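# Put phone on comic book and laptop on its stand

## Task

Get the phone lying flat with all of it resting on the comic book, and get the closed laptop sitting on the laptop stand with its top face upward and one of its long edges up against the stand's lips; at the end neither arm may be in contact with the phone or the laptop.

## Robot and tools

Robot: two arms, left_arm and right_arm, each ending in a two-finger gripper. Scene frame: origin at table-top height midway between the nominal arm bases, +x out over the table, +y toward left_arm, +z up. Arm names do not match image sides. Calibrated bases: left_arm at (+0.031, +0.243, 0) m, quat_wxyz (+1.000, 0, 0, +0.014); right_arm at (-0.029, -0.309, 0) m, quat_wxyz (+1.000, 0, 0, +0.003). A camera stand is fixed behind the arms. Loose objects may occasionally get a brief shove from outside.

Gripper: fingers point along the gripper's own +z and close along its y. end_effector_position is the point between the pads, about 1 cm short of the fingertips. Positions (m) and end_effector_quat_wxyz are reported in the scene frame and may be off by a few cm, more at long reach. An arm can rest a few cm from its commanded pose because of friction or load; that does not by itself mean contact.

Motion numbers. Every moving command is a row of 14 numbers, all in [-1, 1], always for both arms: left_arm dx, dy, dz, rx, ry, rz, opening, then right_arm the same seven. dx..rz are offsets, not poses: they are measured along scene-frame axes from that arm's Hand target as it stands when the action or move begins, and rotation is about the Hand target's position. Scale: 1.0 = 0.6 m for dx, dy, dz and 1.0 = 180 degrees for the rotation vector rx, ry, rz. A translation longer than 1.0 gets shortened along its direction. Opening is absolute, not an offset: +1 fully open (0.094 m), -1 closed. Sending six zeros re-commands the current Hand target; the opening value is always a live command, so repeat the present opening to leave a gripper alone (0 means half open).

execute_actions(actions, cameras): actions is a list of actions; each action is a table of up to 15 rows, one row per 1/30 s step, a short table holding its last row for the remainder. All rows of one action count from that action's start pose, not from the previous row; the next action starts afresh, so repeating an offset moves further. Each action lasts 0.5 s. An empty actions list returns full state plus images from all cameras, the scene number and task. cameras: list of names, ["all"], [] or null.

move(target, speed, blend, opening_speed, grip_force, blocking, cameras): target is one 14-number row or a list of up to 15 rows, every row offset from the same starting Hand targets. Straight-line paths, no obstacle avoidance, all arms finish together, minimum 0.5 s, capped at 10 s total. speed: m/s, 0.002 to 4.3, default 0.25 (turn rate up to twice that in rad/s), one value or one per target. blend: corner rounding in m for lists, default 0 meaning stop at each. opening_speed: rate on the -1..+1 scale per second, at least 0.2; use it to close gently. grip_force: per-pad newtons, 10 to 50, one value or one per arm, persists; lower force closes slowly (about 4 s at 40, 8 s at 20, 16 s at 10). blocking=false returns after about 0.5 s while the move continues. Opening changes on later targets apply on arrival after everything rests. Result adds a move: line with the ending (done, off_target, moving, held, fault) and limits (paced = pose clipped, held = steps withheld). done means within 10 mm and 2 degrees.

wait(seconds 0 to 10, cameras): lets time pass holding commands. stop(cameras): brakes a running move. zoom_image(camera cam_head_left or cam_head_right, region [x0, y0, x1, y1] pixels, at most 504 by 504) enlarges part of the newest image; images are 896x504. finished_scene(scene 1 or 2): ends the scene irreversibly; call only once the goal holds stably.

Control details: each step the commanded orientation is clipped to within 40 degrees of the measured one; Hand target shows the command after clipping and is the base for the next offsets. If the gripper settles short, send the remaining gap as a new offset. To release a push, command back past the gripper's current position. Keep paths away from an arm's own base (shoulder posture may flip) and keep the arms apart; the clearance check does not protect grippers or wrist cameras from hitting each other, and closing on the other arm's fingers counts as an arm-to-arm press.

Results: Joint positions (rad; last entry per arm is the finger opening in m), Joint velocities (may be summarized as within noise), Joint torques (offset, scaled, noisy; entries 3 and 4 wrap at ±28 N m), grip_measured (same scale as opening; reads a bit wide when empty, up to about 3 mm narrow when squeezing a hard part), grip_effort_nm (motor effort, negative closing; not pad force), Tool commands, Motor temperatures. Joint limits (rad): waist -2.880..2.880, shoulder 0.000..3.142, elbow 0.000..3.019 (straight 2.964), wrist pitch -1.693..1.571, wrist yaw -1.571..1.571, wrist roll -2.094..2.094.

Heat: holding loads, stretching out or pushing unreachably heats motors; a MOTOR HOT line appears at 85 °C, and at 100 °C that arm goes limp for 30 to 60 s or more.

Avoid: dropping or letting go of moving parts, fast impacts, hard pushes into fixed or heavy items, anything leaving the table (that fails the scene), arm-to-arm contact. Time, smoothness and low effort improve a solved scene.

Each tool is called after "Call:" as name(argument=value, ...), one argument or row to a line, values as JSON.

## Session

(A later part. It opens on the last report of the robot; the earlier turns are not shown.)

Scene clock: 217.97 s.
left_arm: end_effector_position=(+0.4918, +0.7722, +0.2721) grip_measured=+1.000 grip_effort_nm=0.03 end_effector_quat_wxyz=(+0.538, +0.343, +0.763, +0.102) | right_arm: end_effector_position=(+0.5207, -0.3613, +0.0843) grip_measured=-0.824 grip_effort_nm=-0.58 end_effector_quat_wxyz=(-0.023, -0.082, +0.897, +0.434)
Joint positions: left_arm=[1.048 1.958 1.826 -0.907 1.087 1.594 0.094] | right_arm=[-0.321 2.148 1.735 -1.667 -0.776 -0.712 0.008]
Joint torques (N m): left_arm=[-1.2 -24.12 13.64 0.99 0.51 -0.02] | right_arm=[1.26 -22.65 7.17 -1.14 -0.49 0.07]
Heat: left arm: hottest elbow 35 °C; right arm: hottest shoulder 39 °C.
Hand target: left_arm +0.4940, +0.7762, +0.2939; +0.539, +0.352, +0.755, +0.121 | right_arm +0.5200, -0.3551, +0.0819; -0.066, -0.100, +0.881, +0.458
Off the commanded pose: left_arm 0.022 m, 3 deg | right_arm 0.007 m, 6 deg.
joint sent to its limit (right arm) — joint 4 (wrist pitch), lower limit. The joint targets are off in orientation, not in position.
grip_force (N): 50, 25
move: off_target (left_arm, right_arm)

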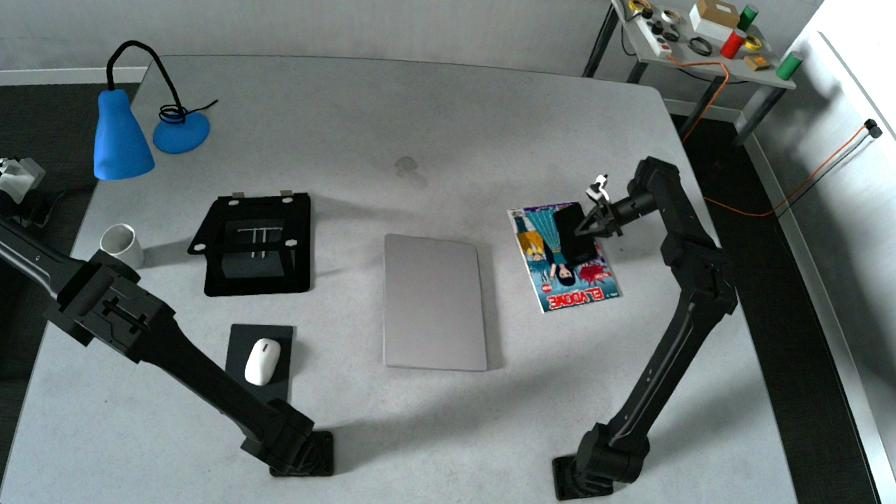

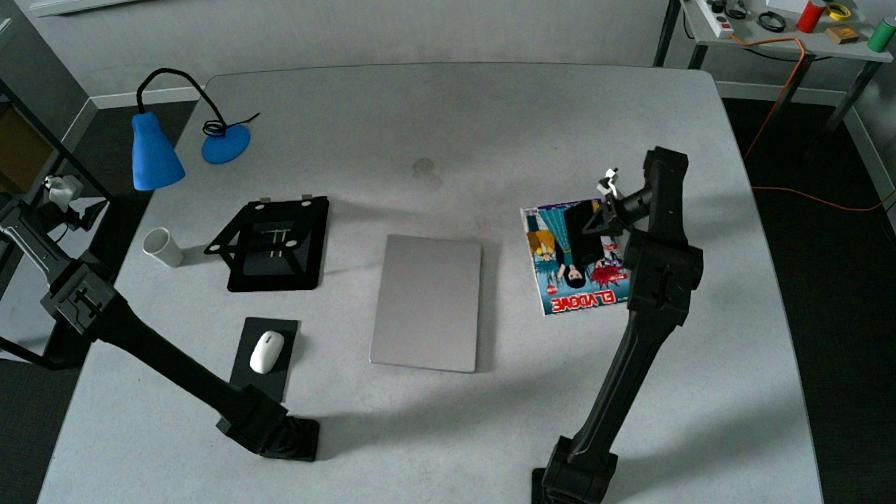

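Call:
move(
  target=[
    [0,0,0,0,0,0,1, -0.0333,0,0,0,0,0,-1],
    [0,0,0,0,0,0,1, -0.0333,0,-0.06,0,0,0,-1],
  ],
  speed=[0.1,0.05],
  cameras=["all"],
)

Call:
zoom_image(
  camera="cam_head_left",
  region=[520, 180, 640, 290],
)

Call:
zoom_image(
  camera="cam_head_right",
  region=[520, 180, 640, 290],
)

Scene clock: 225.40 s.
left_arm: end_effector_position=(+0.4918, +0.7722, +0.2721) grip_measured=+1.000 grip_effort_nm=0.02 end_effector_quat_wxyz=(+0.538, +0.343, +0.763, +0.102) | right_arm: end_effector_position=(+0.4999, -0.3563, +0.0487) grip_measured=-0.824 grip_effort_nm=-0.58 end_effector_quat_wxyz=(-0.051, -0.097, +0.888, +0.447)
Joint positions: left_arm=[1.048 1.958 1.826 -0.907 1.087 1.594 0.094] | right_arm=[-0.321 2.191 1.682 -1.667 -0.762 -0.782 0.008]
Joint torques (N m): left_arm=[-2.08 -23.41 13.72 0.98 0.56 -0.05] | right_arm=[0.62 -22.42 6.83 -1.26 -0.47 -0.03]
Heat: left arm: hottest elbow 35 °C; right arm: hottest shoulder 39 °C.
Hand target: left_arm +0.4940, +0.7762, +0.2939; +0.539, +0.352, +0.755, +0.121 | right_arm +0.4999, -0.3551, +0.0459; -0.066, -0.100, +0.881, +0.458
Off the commanded pose: left_arm 0.022 m, 3 deg | right_arm 0.003 m, 2 deg.
joint sent to its limit (right arm) — joint 4 (wrist pitch), lower limit. The joint targets still meet the commanded pose.
grip_force (N): 50, 25
move: off_target (left_arm)

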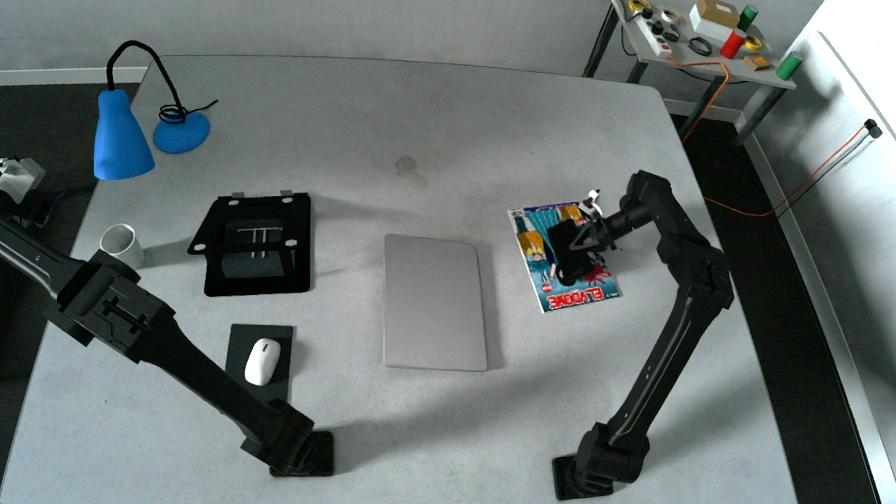

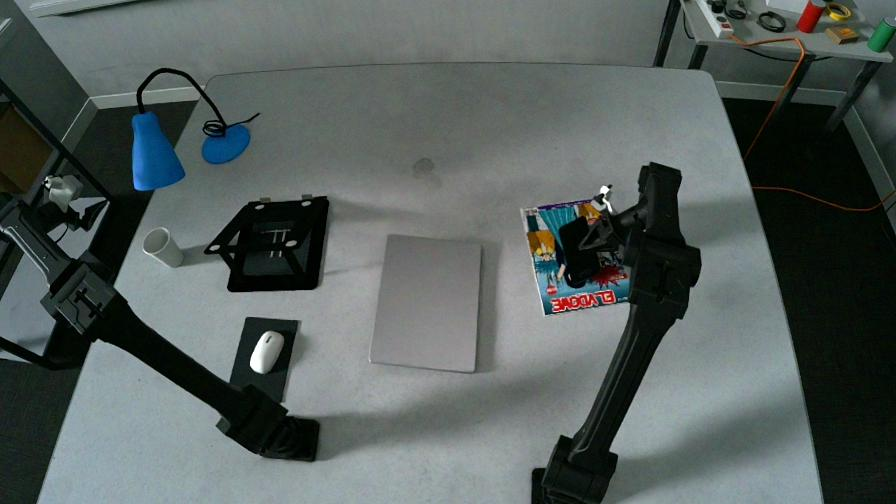

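Scaled by 4.200.

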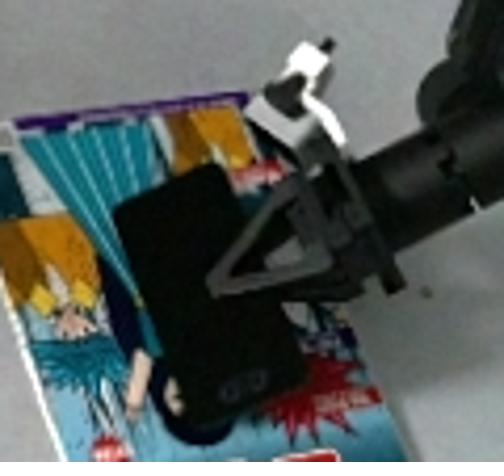

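Scaled by 4.200.

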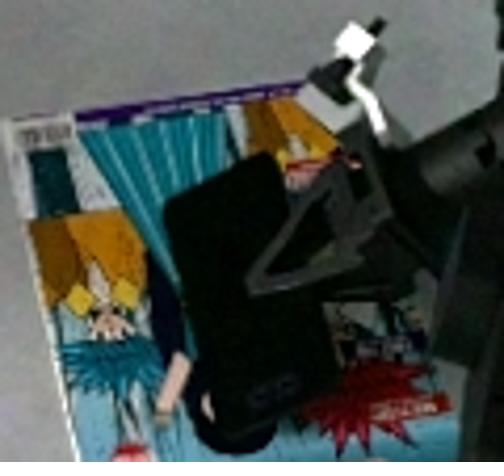

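Call:
move(
  target=[0,0,0,0,0,0,1, 0,0,-0.0133,0,0,0,-1],
  speed=0.03,
)

Scene clock: 228.90 s.
left_arm: end_effector_position=(+0.4918, +0.7722, +0.2721) grip_measured=+1.000 grip_effort_nm=0.03 end_effector_quat_wxyz=(+0.538, +0.343, +0.763, +0.102) | right_arm: end_effector_position=(+0.4988, -0.3561, +0.0428) grip_measured=-0.824 grip_effort_nm=-0.58 end_effector_quat_wxyz=(-0.054, -0.099, +0.886, +0.450)
Joint positions: left_arm=[1.048 1.958 1.826 -0.907 1.087 1.594 0.094] | right_arm=[-0.321 2.203 1.682 -1.667 -0.762 -0.792 0.008]
Joint torques (N m): left_arm=[-1.03 -24.29 13.52 1.1 0.53 -0.03] | right_arm=[0.73 -21.95 7.25 -1.28 -0.43 0.01]
Heat: left arm: hottest elbow 35 °C; right arm: hottest shoulder 38 °C.
Hand target: left_arm +0.4940, +0.7762, +0.2939; +0.539, +0.352, +0.755, +0.121 | right_arm +0.4999, -0.3551, +0.0379; -0.066, -0.100, +0.881, +0.458
Off the commanded pose: left_arm 0.022 m, 3 deg | right_arm 0.005 m, 2 deg.
joint sent to its limit (right arm) — joint 4 (wrist pitch), lower limit. The joint targets still meet the commanded pose.
grip_force (N): 50, 25
move: off_target (left_arm)

Call:
move(
  target=[0,0,0,0,0,0,1, 0,0,-0.0083,0,0,0,-1],
  speed=0.03,
  cameras=["all"],
)

Call:
zoom_image(
  camera="cam_head_right",
  region=[520, 180, 640, 290],
)

Scene clock: 232.17 s.
left_arm: end_effector_position=(+0.4918, +0.7722, +0.2721) grip_measured=+1.000 grip_effort_nm=0.03 end_effector_quat_wxyz=(+0.538, +0.343, +0.763, +0.102) | right_arm: end_effector_position=(+0.4986, -0.3560, +0.0417) grip_measured=-0.824 grip_effort_nm=-0.58 end_effector_quat_wxyz=(-0.053, -0.102, +0.886, +0.450)
Joint positions: left_arm=[1.048 1.958 1.826 -0.907 1.087 1.594 0.094] | right_arm=[-0.321 2.206 1.682 -1.667 -0.762 -0.8 0.008]
Joint torques (N m): left_arm=[-1.38 -22.89 13.74 1.07 0.53 -0.04] | right_arm=[0.67 -21.48 7.39 -1.29 -0.41 0.1]
Heat: left arm: hottest elbow 35 °C; right arm: hottest shoulder 39 °C.
Hand target: left_arm +0.4940, +0.7762, +0.2939; +0.539, +0.352, +0.755, +0.121 | right_arm +0.4999, -0.3551, +0.0329; -0.066, -0.100, +0.881, +0.458
Off the commanded pose: left_arm 0.022 m, 3 deg | right_arm 0.009 m, 2 deg.
joint sent to its limit (right arm) — joint 4 (wrist pitch), lower limit. The joint targets still meet the commanded pose.
grip_force (N): 50, 25
move: off_target (left_arm)

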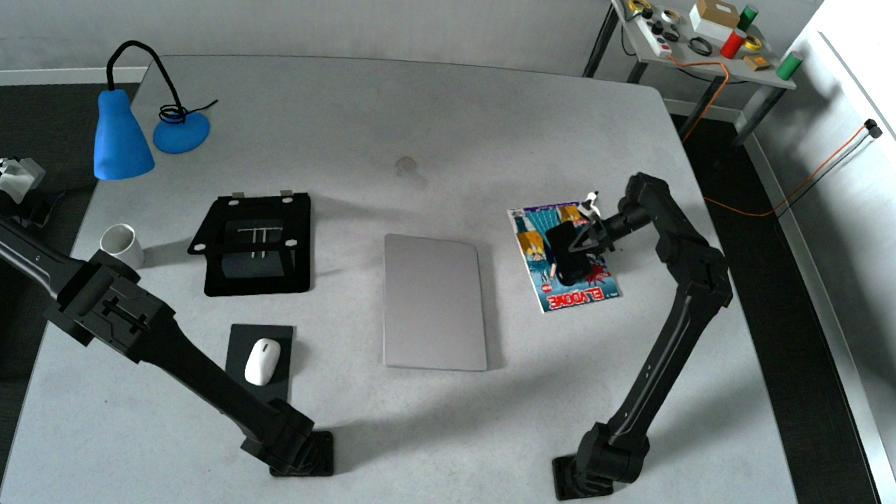

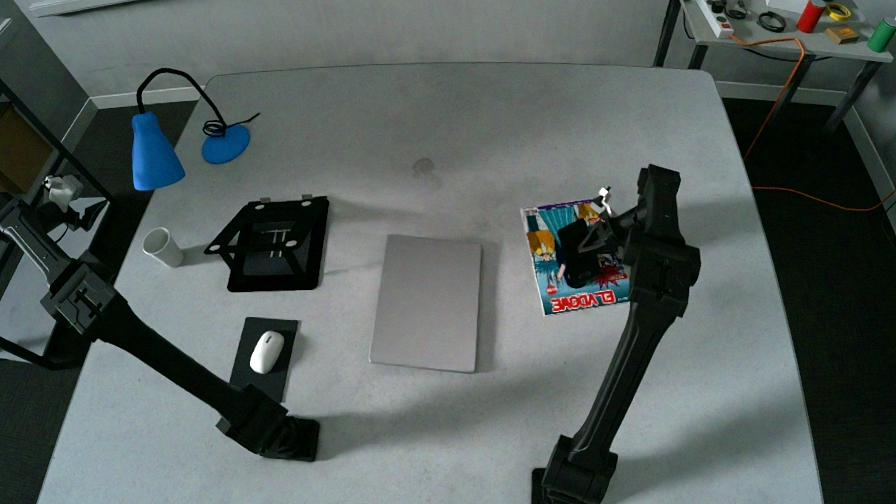

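Scaled by 4.200.

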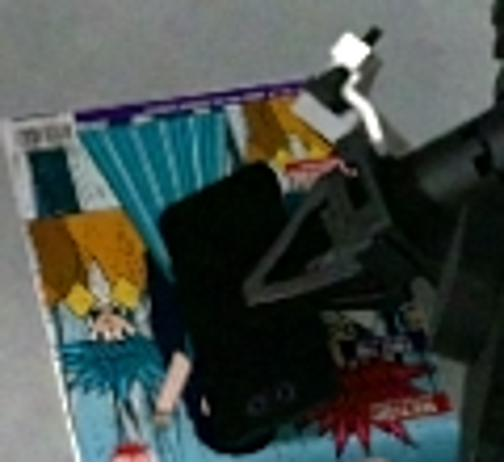

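Call:
move(
  target=[0,0,0,0,0,0,1, 0,0,0.004,0,0,0,-0.1],
  speed=0.03,
  opening_speed=0.3,
  cameras=["all"],
)

Call:
zoom_image(
  camera="cam_head_left",
  region=[520, 180, 640, 290],
)

Call:
zoom_image(
  camera="cam_head_right",
  region=[520, 180, 640, 290],
)

Scene clock: 240.43 s.
left_arm: end_effector_position=(+0.4918, +0.7722, +0.2721) grip_measured=+1.000 grip_effort_nm=0.03 end_effector_quat_wxyz=(+0.538, +0.343, +0.763, +0.102) | right_arm: end_effector_position=(+0.4986, -0.3560, +0.0417) grip_measured=-0.102 grip_effort_nm=0.06 end_effector_quat_wxyz=(-0.052, -0.102, +0.885, +0.450)
Joint positions: left_arm=[1.048 1.958 1.826 -0.907 1.087 1.594 0.094] | right_arm=[-0.321 2.206 1.682 -1.667 -0.762 -0.801 0.042]
Joint torques (N m): left_arm=[-1.44 -23.41 13.98 1.2 0.53 -0.09] | right_arm=[0.79 -21.95 7.31 -1.32 -0.42 0.09]
Heat: left arm: hottest elbow 35 °C; right arm: hottest shoulder 38 °C.
Hand target: left_arm +0.4940, +0.7762, +0.2939; +0.539, +0.352, +0.755, +0.121 | right_arm +0.5000, -0.3551, +0.0354; -0.066, -0.101, +0.881, +0.458
Off the commanded pose: left_arm 0.022 m, 3 deg | right_arm 0.007 m, 2 deg.
joint sent to its limit (right arm) — joint 4 (wrist pitch), lower limit. The joint targets still meet the commanded pose.
grip_force (N): 50, 25
move: off_target (left_arm)

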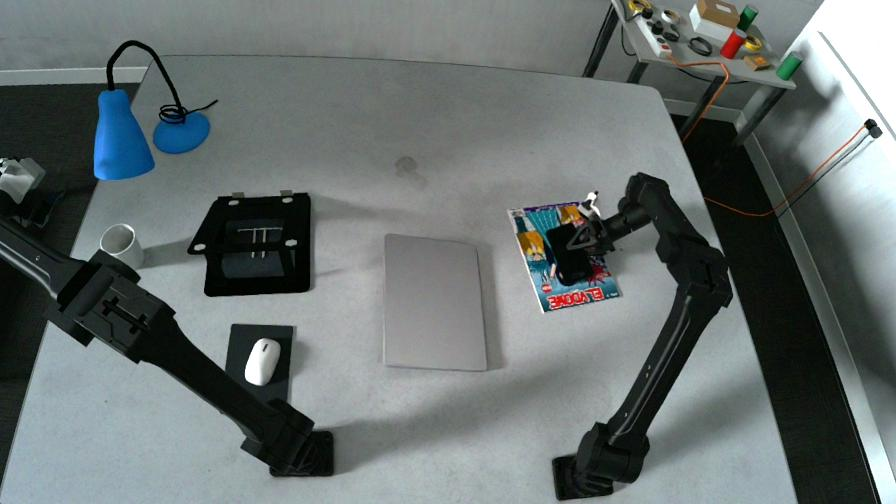

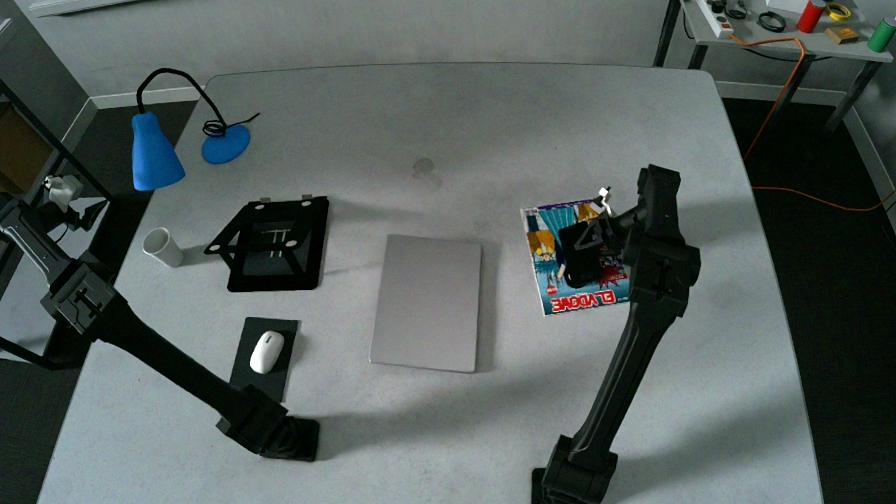

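Scaled by 4.200.

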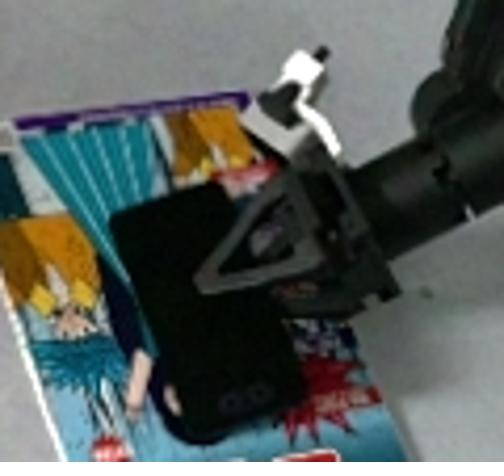

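Scaled by 4.200.

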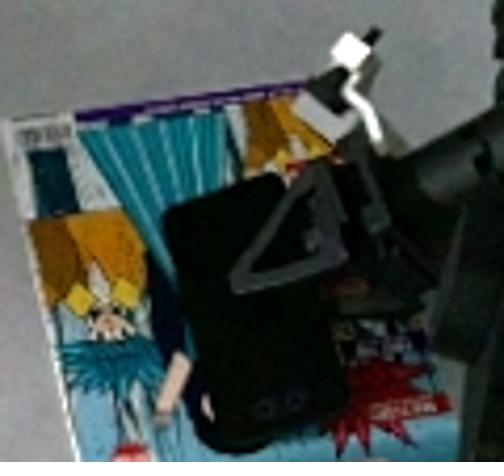

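Call:
move(
  target=[
    [0,0,0,0,0,0,1, 0.006,-0.03,-0.004,0,0,0,-0.1],
    [0,0,0,0,0,0,1, 0.0125,-0.0667,-0.006,0,0,0,-0.1],
  ],
  speed=[0.03,0.04],
  blend=[0.005,0],
  cameras=["all"],
)

Call:
zoom_image(
  camera="cam_head_left",
  region=[520, 180, 640, 290],
)

Call:
zoom_image(
  camera="cam_head_right",
  region=[520, 180, 640, 290],
)

Scene clock: 249.50 s.
left_arm: end_effector_position=(+0.4918, +0.7722, +0.2721) grip_measured=+1.000 grip_effort_nm=0.02 end_effector_quat_wxyz=(+0.538, +0.343, +0.763, +0.102) | right_arm: end_effector_position=(+0.4952, -0.3842, +0.0339) grip_measured=-0.101 grip_effort_nm=0.06 end_effector_quat_wxyz=(-0.049, -0.090, +0.890, +0.443)
Joint positions: left_arm=[1.048 1.958 1.826 -0.907 1.087 1.594 0.094] | right_arm=[-0.368 2.221 1.693 -1.668 -0.735 -0.812 0.042]
Joint torques (N m): left_arm=[-1.79 -23.06 13.56 1.26 0.5 -0.02] | right_arm=[-0.21 -21.54 9.98 -1.31 -0.31 0.04]
Heat: left arm: hottest elbow 35 °C; right arm: hottest shoulder 37 °C.
Hand target: left_arm +0.4940, +0.7762, +0.2939; +0.539, +0.352, +0.755, +0.121 | right_arm +0.5075, -0.3952, +0.0317; -0.066, -0.100, +0.881, +0.458
Off the commanded pose: left_arm 0.022 m, 3 deg | right_arm 0.017 m, 3 deg.
joint sent to its limit (right arm) — joint 4 (wrist pitch), lower limit. The joint targets are off in orientation, not in position.
grip_force (N): 50, 25
move: off_target (left_arm, right_arm)

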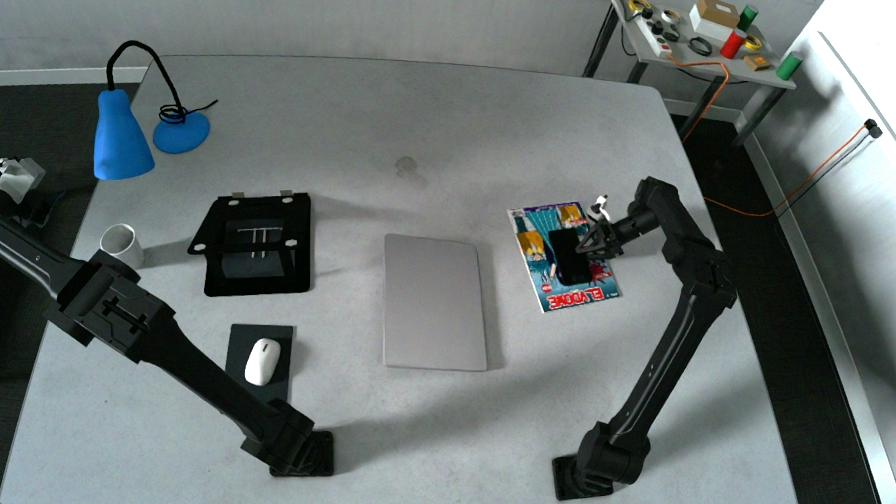

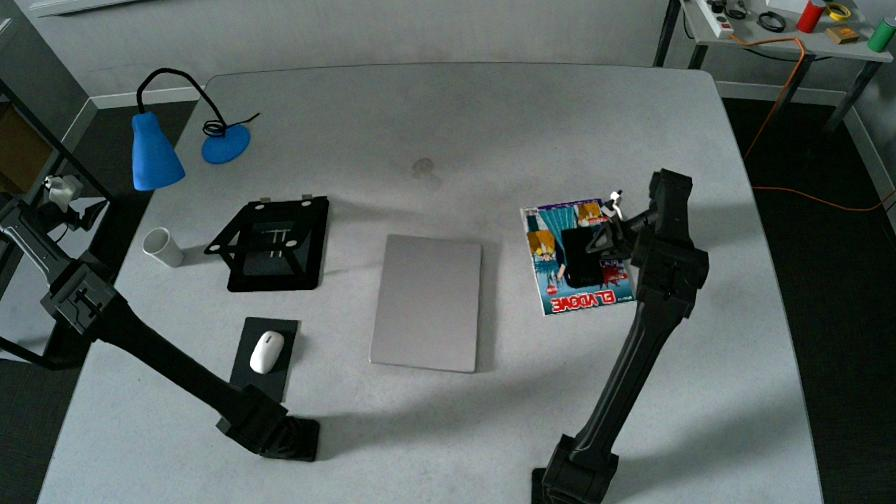

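Scaled by 4.200.

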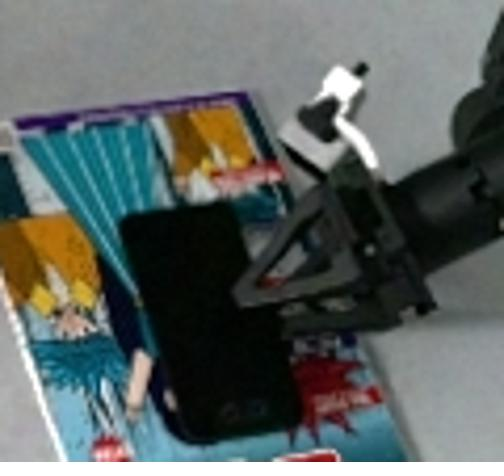

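Scaled by 4.200.

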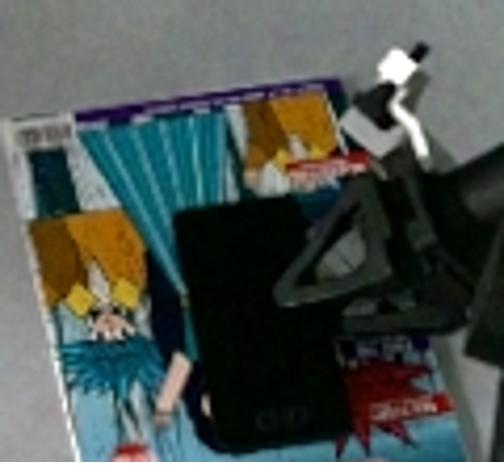

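Call:
move(
  target=[
    [0,0,0,0,0,0,1, 0.005,-0.05,0.003,0,0,0,-0.1],
    [0,0,0,0,0,0,1, 0.0125,-0.12,0.06,0,0,0,-0.1],
    [0,0,0,0,0,0,1, 0.0125,-0.17,0.2,0,0,0,-0.1],
  ],
  speed=[0.04,0.1,0.15],
  blend=[0.01,0.03,0],
  cameras=["all"],
)

Call:
zoom_image(
  camera="cam_head_left",
  region=[500, 190, 640, 320],
)

Call:
zoom_image(
  camera="cam_head_right",
  region=[510, 190, 650, 320],
)

Scene clock: 255.70 s.
left_arm: end_effector_position=(+0.4918, +0.7722, +0.2721) grip_measured=+1.000 grip_effort_nm=0.02 end_effector_quat_wxyz=(+0.538, +0.343, +0.763, +0.102) | right_arm: end_effector_position=(+0.5051, -0.4853, +0.1355) grip_measured=-0.101 grip_effort_nm=0.06 end_effector_quat_wxyz=(+0.056, -0.044, +0.925, +0.374)
Joint positions: left_arm=[1.048 1.958 1.826 -0.907 1.087 1.594 0.094] | right_arm=[-0.523 2.061 1.785 -1.671 -0.696 -0.75 0.042]
Joint torques (N m): left_arm=[-1.55 -23.82 13.67 1.03 0.51 -0.05] | right_arm=[-0.09 -24.29 10.92 -0.81 -0.38 0.18]
Heat: left arm: hottest elbow 35 °C; right arm: hottest shoulder 37 °C.
Hand target: left_arm +0.4940, +0.7762, +0.2939; +0.539, +0.352, +0.755, +0.121 | right_arm +0.5149, -0.4971, +0.1518; -0.066, -0.101, +0.881, +0.458
Off the commanded pose: left_arm 0.022 m, 3 deg | right_arm 0.022 m, 19 deg.
joint sent to its limit (right arm) — joint 4 (wrist pitch), lower limit. The joint targets are off in orientation, not in position.
grip_force (N): 50, 25
move: off_target (left_arm, right_arm); blend cut to 0.0272 m at target 2

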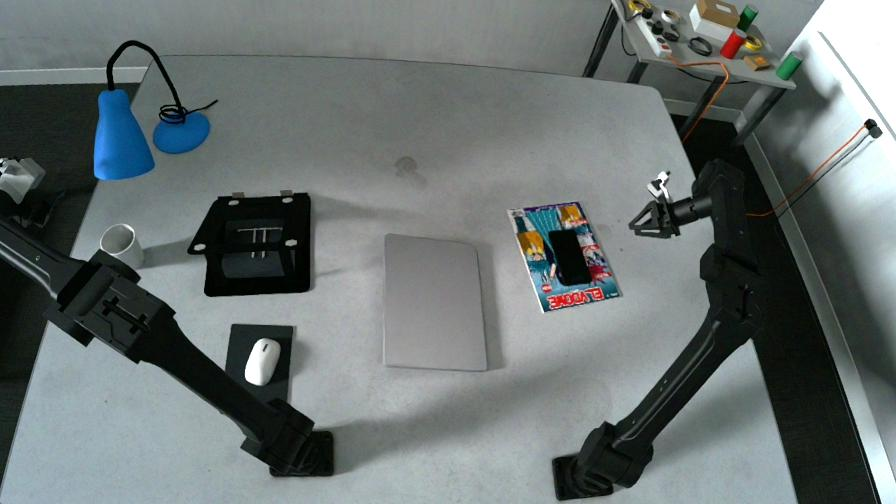

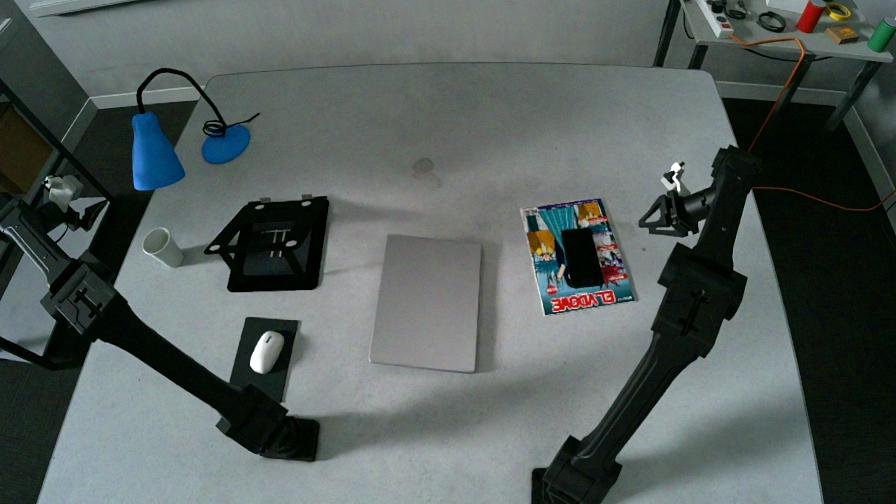

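Scaled by 3.600.

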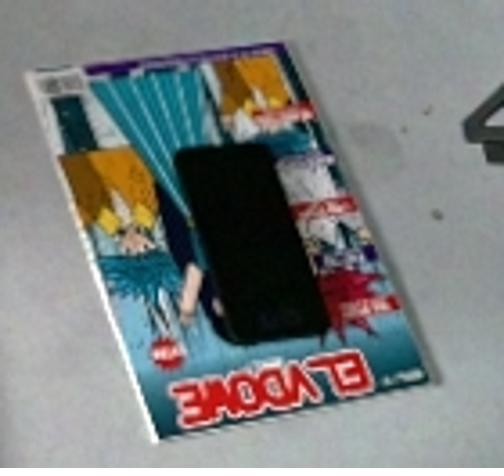

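Scaled by 3.600.

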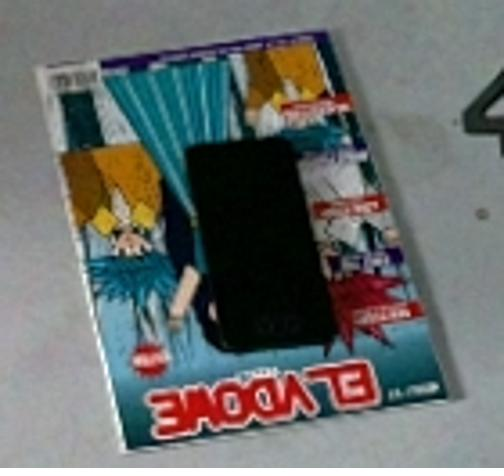

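Call:
move(
  target=[-0.2233,-0.5437,0.11,-0.084,0.3745,0.2444,-0.95, -0.018,0.47,0.014,-0.3035,-0.0437,-0.0669,-0.95],
  speed=0.25,
  grip_force=[50,50],
  cameras=["all"],
)

Scene clock: 336.23 s.
left_arm: end_effector_position=(+0.3622, +0.4562, +0.3608) grip_measured=-0.948 grip_effort_nm=-0.08 end_effector_quat_wxyz=(+0.061, +0.000, +0.997, +0.039) | right_arm: end_effector_position=(+0.4905, -0.2194, +0.1489) grip_measured=-0.949 grip_effort_nm=-0.08 end_effector_quat_wxyz=(-0.012, -0.001, +1.000, +0.000)
Joint positions: left_arm=[0.545 1.306 1.55 -1.672 0.001 0.573 0.002] | right_arm=[0.166 1.767 1.524 -1.352 -0.003 0.169 0.002]
Joint torques (N m): left_arm=[-2.37 -12.28 9.57 0.13 -0.09 -0.08] | right_arm=[0.85 -18.67 11.41 -0.25 0.11 0.22]
Heat: left arm: hottest elbow 36 °C; right arm: hottest shoulder 38 °C.
Hand target: left_arm +0.3600, +0.4500, +0.3599; +0.000, +0.001, +1.000, +0.000 | right_arm +0.5042, -0.2151, +0.1602; +0.000, +0.000, +1.000, +0.001
Off the commanded pose: left_arm 0.007 m, 8 deg | right_arm 0.018 m, 1 deg.
joint sent to its limit (left arm) — joint 4 (wrist pitch), lower limit. The joint targets are off in orientation, not in position.
move: off_target (left_arm, right_arm)

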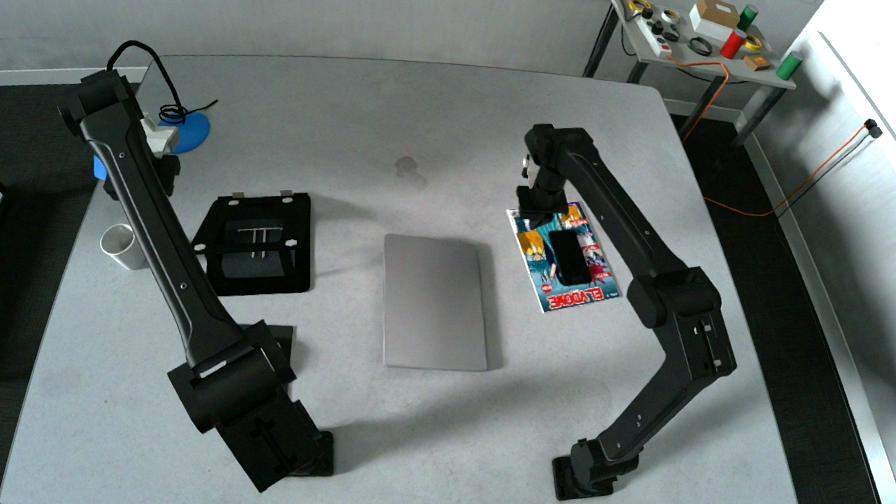

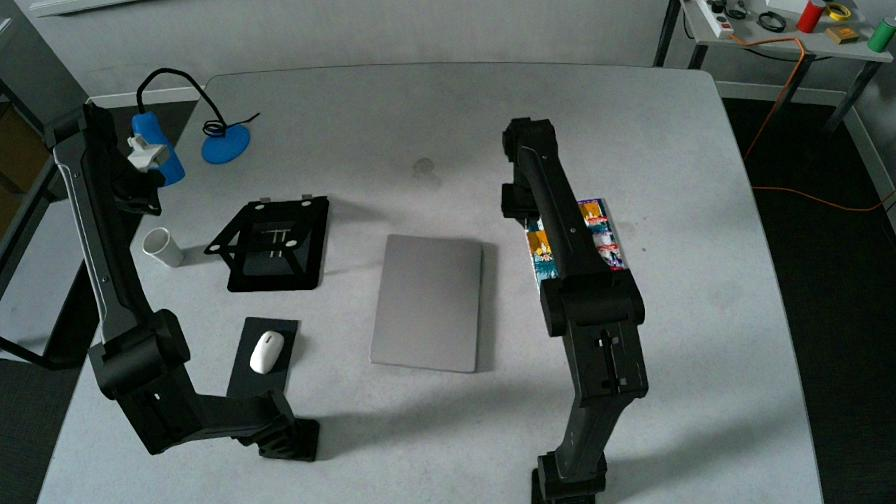

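Call:
move(
  target=[-0.1833,-0.45,-0.333,0,0,0,-0.95, 0,0,0,0,0,0,-0.95],
  speed=0.2,
  cameras=["all"],
)

Call:
zoom_image(
  camera="cam_head_left",
  region=[300, 180, 580, 460],
)

Call:
zoom_image(
  camera="cam_head_right",
  region=[300, 180, 580, 460],
)

Scene clock: 342.07 s.
left_arm: end_effector_position=(+0.2507, +0.1828, +0.1624) grip_measured=-0.948 grip_effort_nm=-0.08 end_effector_quat_wxyz=(-0.005, -0.003, +1.000, -0.001) | right_arm: end_effector_position=(+0.4905, -0.2194, +0.1489) grip_measured=-0.949 grip_effort_nm=-0.08 end_effector_quat_wxyz=(-0.012, -0.001, +1.000, +0.000)
Joint positions: left_arm=[-0.29 0.943 0.767 -1.405 0.004 -0.266 0.002] | right_arm=[0.166 1.767 1.524 -1.352 -0.003 0.169 0.002]
Joint torques (N m): left_arm=[-2.26 -6.24 9.59 0.77 -0.15 -0.09] | right_arm=[0.79 -18.73 11.44 -0.25 0.11 0.22]
Heat: left arm: hottest elbow 36 °C; right arm: hottest elbow 40 °C.
Hand target: left_arm +0.2500, +0.1799, +0.1601; +0.000, +0.001, +1.000, +0.000 | right_arm +0.5042, -0.2151, +0.1602; +0.000, +0.000, +1.000, +0.001
Off the commanded pose: left_arm 0.004 m, 1 deg | right_arm 0.018 m, 1 deg.
move: off_target (right_arm)

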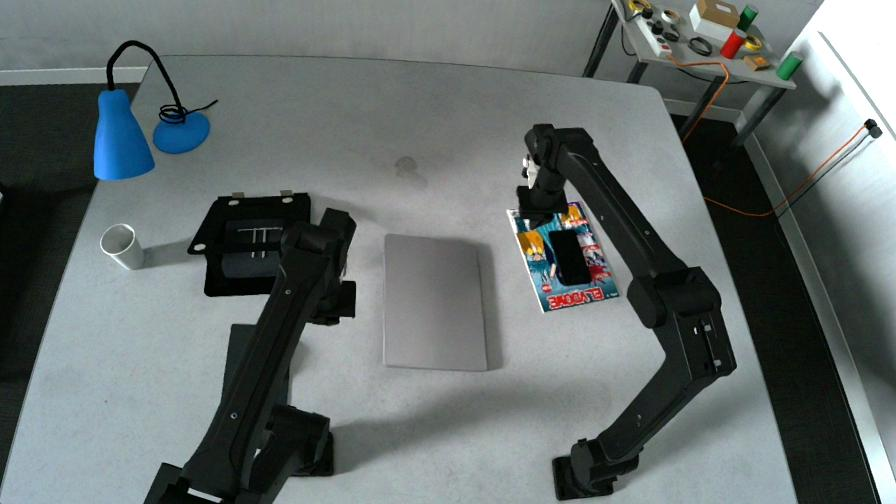

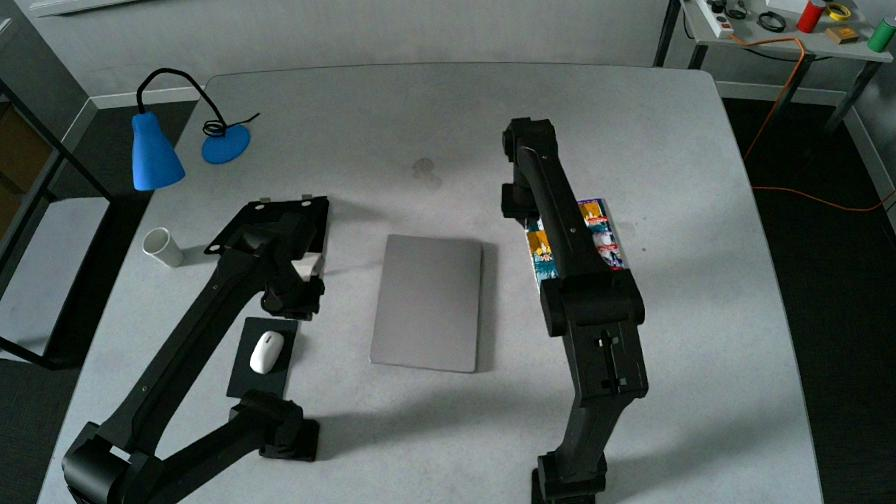

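Scaled by 1.800.

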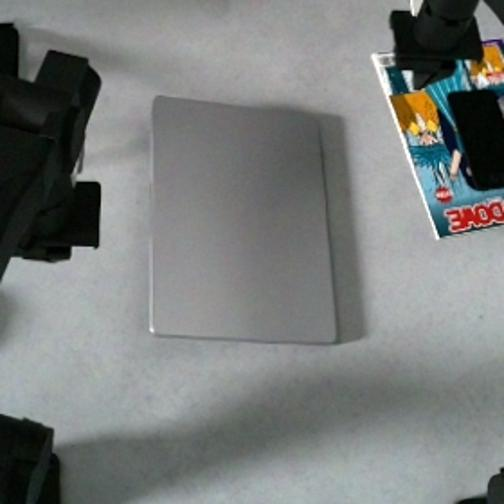

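Scaled by 1.800.

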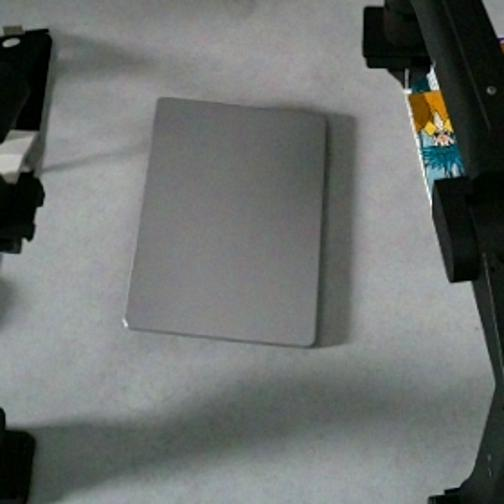

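Call:
move(
  target=[0,-0.0167,-0.2167,0,0,0,-0.95, 0.0167,0.05,-0.2087,0,0,0,-0.95],
  speed=0.12,
  cameras=["all"],
)

Call:
zoom_image(
  camera="cam_head_right",
  region=[280, 180, 560, 460],
)

Call:
zoom_image(
  camera="cam_head_left",
  region=[300, 180, 580, 460],
)

Scene clock: 348.63 s.
left_arm: end_effector_position=(+0.2526, +0.1724, +0.0350) grip_measured=-0.948 grip_effort_nm=-0.08 end_effector_quat_wxyz=(+0.002, -0.003, +1.000, -0.003) | right_arm: end_effector_position=(+0.5182, -0.1905, +0.0514) grip_measured=-0.949 grip_effort_nm=-0.08 end_effector_quat_wxyz=(+0.011, +0.002, +1.000, +0.004)
Joint positions: left_arm=[-0.331 1.119 0.512 -0.958 0.004 -0.308 0.002] | right_arm=[0.209 1.905 1.454 -1.097 -0.002 0.218 0.002]
Joint torques (N m): left_arm=[-2.73 -5.6 7.9 1.01 -0.17 -0.07] | right_arm=[1.38 -19.08 6.98 0.54 0.11 0.19]
Heat: left arm: hottest elbow 36 °C; right arm: hottest elbow 41 °C.
Hand target: left_arm +0.2501, +0.1699, +0.0301; +0.000, +0.001, +1.000, +0.000 | right_arm +0.5143, -0.1851, +0.0349; +0.000, +0.000, +1.000, +0.001
Off the commanded pose: left_arm 0.006 m, 1 deg | right_arm 0.018 m, 1 deg.
move: off_target (right_arm)

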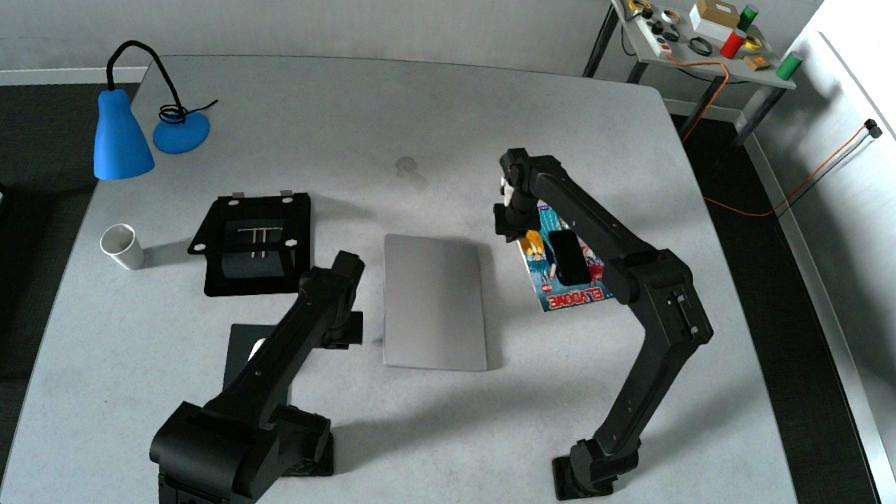

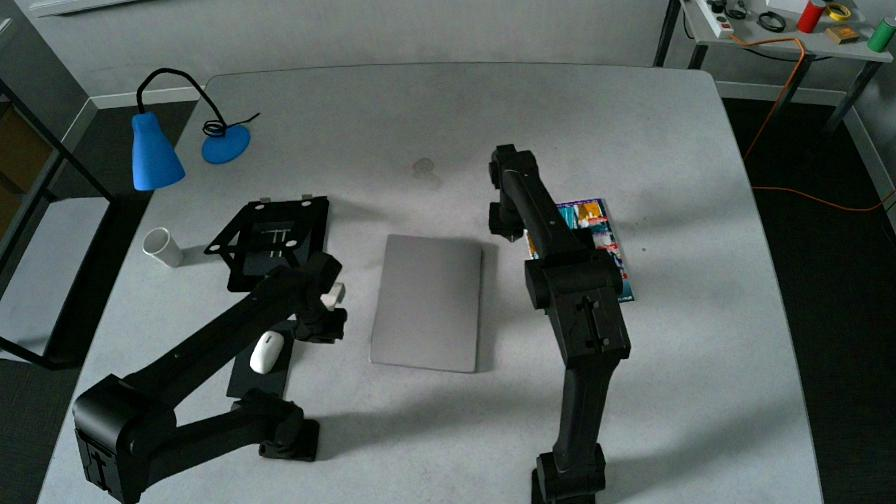

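Scaled by 1.800.

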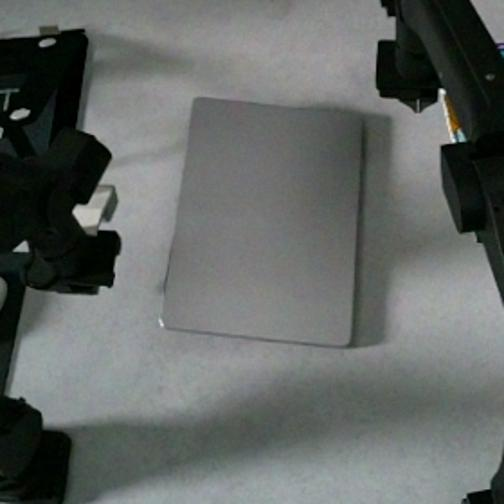

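Scaled by 1.800.

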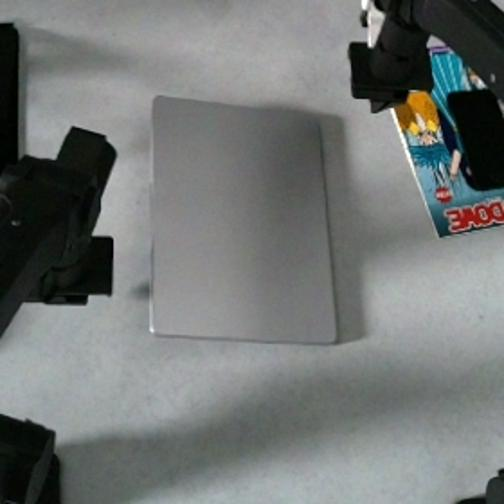

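Call:
move(
  target=[0,0,-0.022,0,0,0,-0.95, -0.033,0,-0.0415,0,0,0,-0.95],
  speed=0.06,
)

Scene clock: 353.87 s.
left_arm: end_effector_position=(+0.2534, +0.1721, +0.0221) grip_measured=-0.948 grip_effort_nm=-0.08 end_effector_quat_wxyz=(+0.003, -0.003, +1.000, -0.003) | right_arm: end_effector_position=(+0.4997, -0.1905, +0.0216) grip_measured=-0.949 grip_effort_nm=-0.08 end_effector_quat_wxyz=(+0.007, +0.003, +1.000, +0.003)
Joint positions: left_arm=[-0.331 1.152 0.493 -0.904 0.004 -0.308 0.002] | right_arm=[0.216 1.905 1.365 -1.015 -0.002 0.227 0.002]
Joint torques (N m): left_arm=[-2.55 -5.25 7.45 0.79 -0.18 -0.06] | right_arm=[1.44 -19.19 6.15 0.54 0.1 0.23]
Heat: left arm: hottest elbow 36 °C; right arm: hottest elbow 40 °C.
Hand target: left_arm +0.2501, +0.1700, +0.0169; +0.000, +0.000, +1.000, +0.000 | right_arm +0.4943, -0.1852, +0.0099; +0.000, +0.000, +1.000, +0.000
Off the commanded pose: left_arm 0.007 m, 1 deg | right_arm 0.014 m, 1 deg.
move: off_target (right_arm)

Call:
move(
  target=[
    [-0.0185,-0.1083,0,0,0,0,-0.95, 0.011,0.082,0,0,0,0,-0.95],
    [-0.057,-0.158,0,0,0,0,-0.95, 0.05,0.132,0,0,0,0,-0.95],
    [-0.083,-0.215,0,0,0,0,-0.95, 0.076,0.189,0,0,0,0,-0.95],
  ],
  speed=[0.06,0.06,0.06],
  blend=[0.01,0.01,0],
  cameras=["all"],
)

Call:
zoom_image(
  camera="cam_head_left",
  region=[300, 180, 580, 460],
)

Call:
zoom_image(
  camera="cam_head_right",
  region=[280, 180, 560, 460],
)

Scene clock: 365.67 s.
left_arm: end_effector_position=(+0.1863, +0.0651, +0.0093) grip_measured=-0.948 grip_effort_nm=-0.06 end_effector_quat_wxyz=(-0.014, -0.006, +1.000, +0.017) | right_arm: end_effector_position=(+0.5308, -0.0888, +0.0157) grip_measured=-0.949 grip_effort_nm=-0.07 end_effector_quat_wxyz=(+0.001, +0.006, +1.000, -0.001)
Joint positions: left_arm=[-0.879 1.236 0.51 -0.89 -0.001 -0.861 0.002] | right_arm=[0.372 2.058 1.598 -1.11 0.003 0.388 0.002]
Joint torques (N m): left_arm=[-2.84 -5.3 12.46 0.9 -0.04 -0.09] | right_arm=[1.96 -20.31 11.12 -0.2 -0.06 0.25]
Heat: left arm: hottest elbow 35 °C; right arm: hottest elbow 39 °C.
Hand target: left_arm +0.2003, +0.0410, +0.0169; +0.000, +0.001, +1.000, +0.000 | right_arm +0.5401, -0.0718, +0.0099; +0.000, +0.000, +1.000, +0.000
Off the commanded pose: left_arm 0.029 m, 3 deg | right_arm 0.020 m, 1 deg.
move: off_target (left_arm, right_arm)

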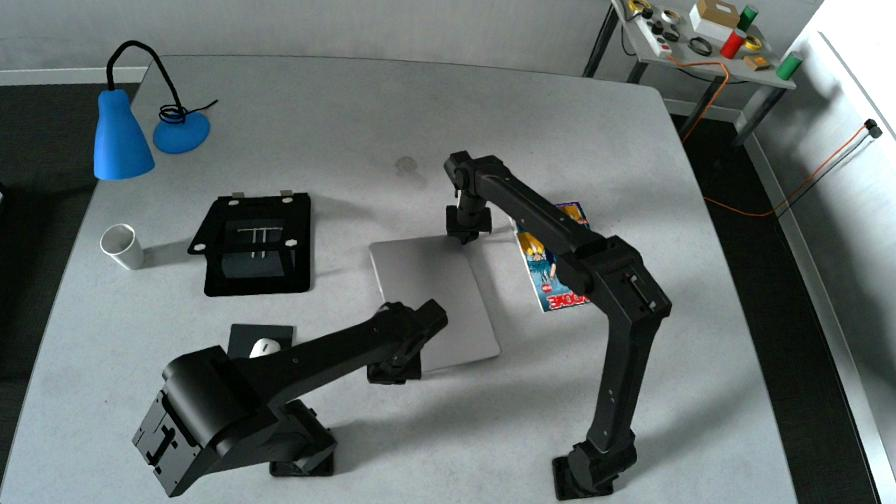

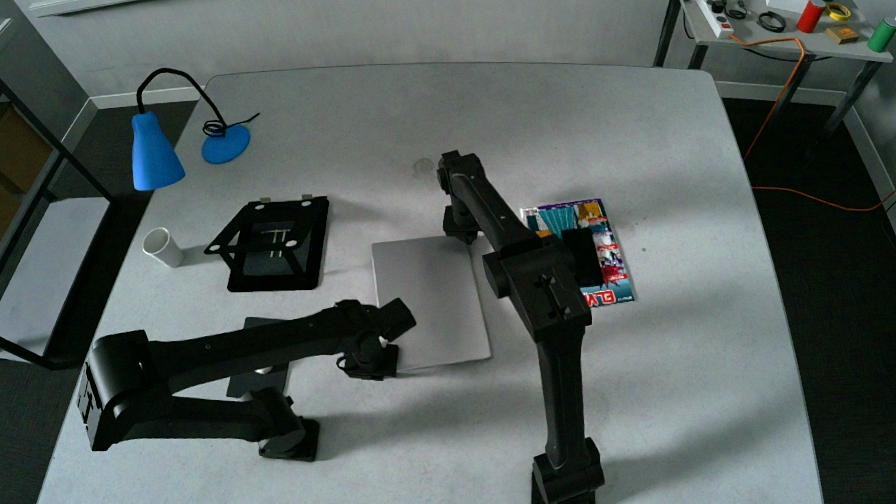

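Scaled by 1.800.

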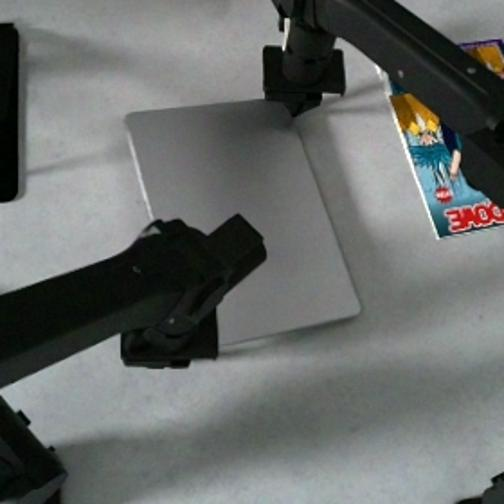

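Scaled by 1.800.

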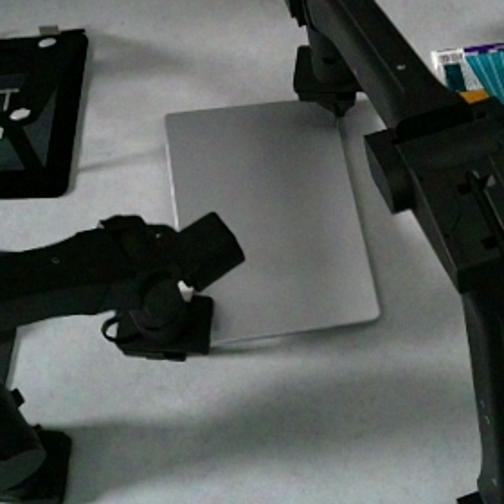

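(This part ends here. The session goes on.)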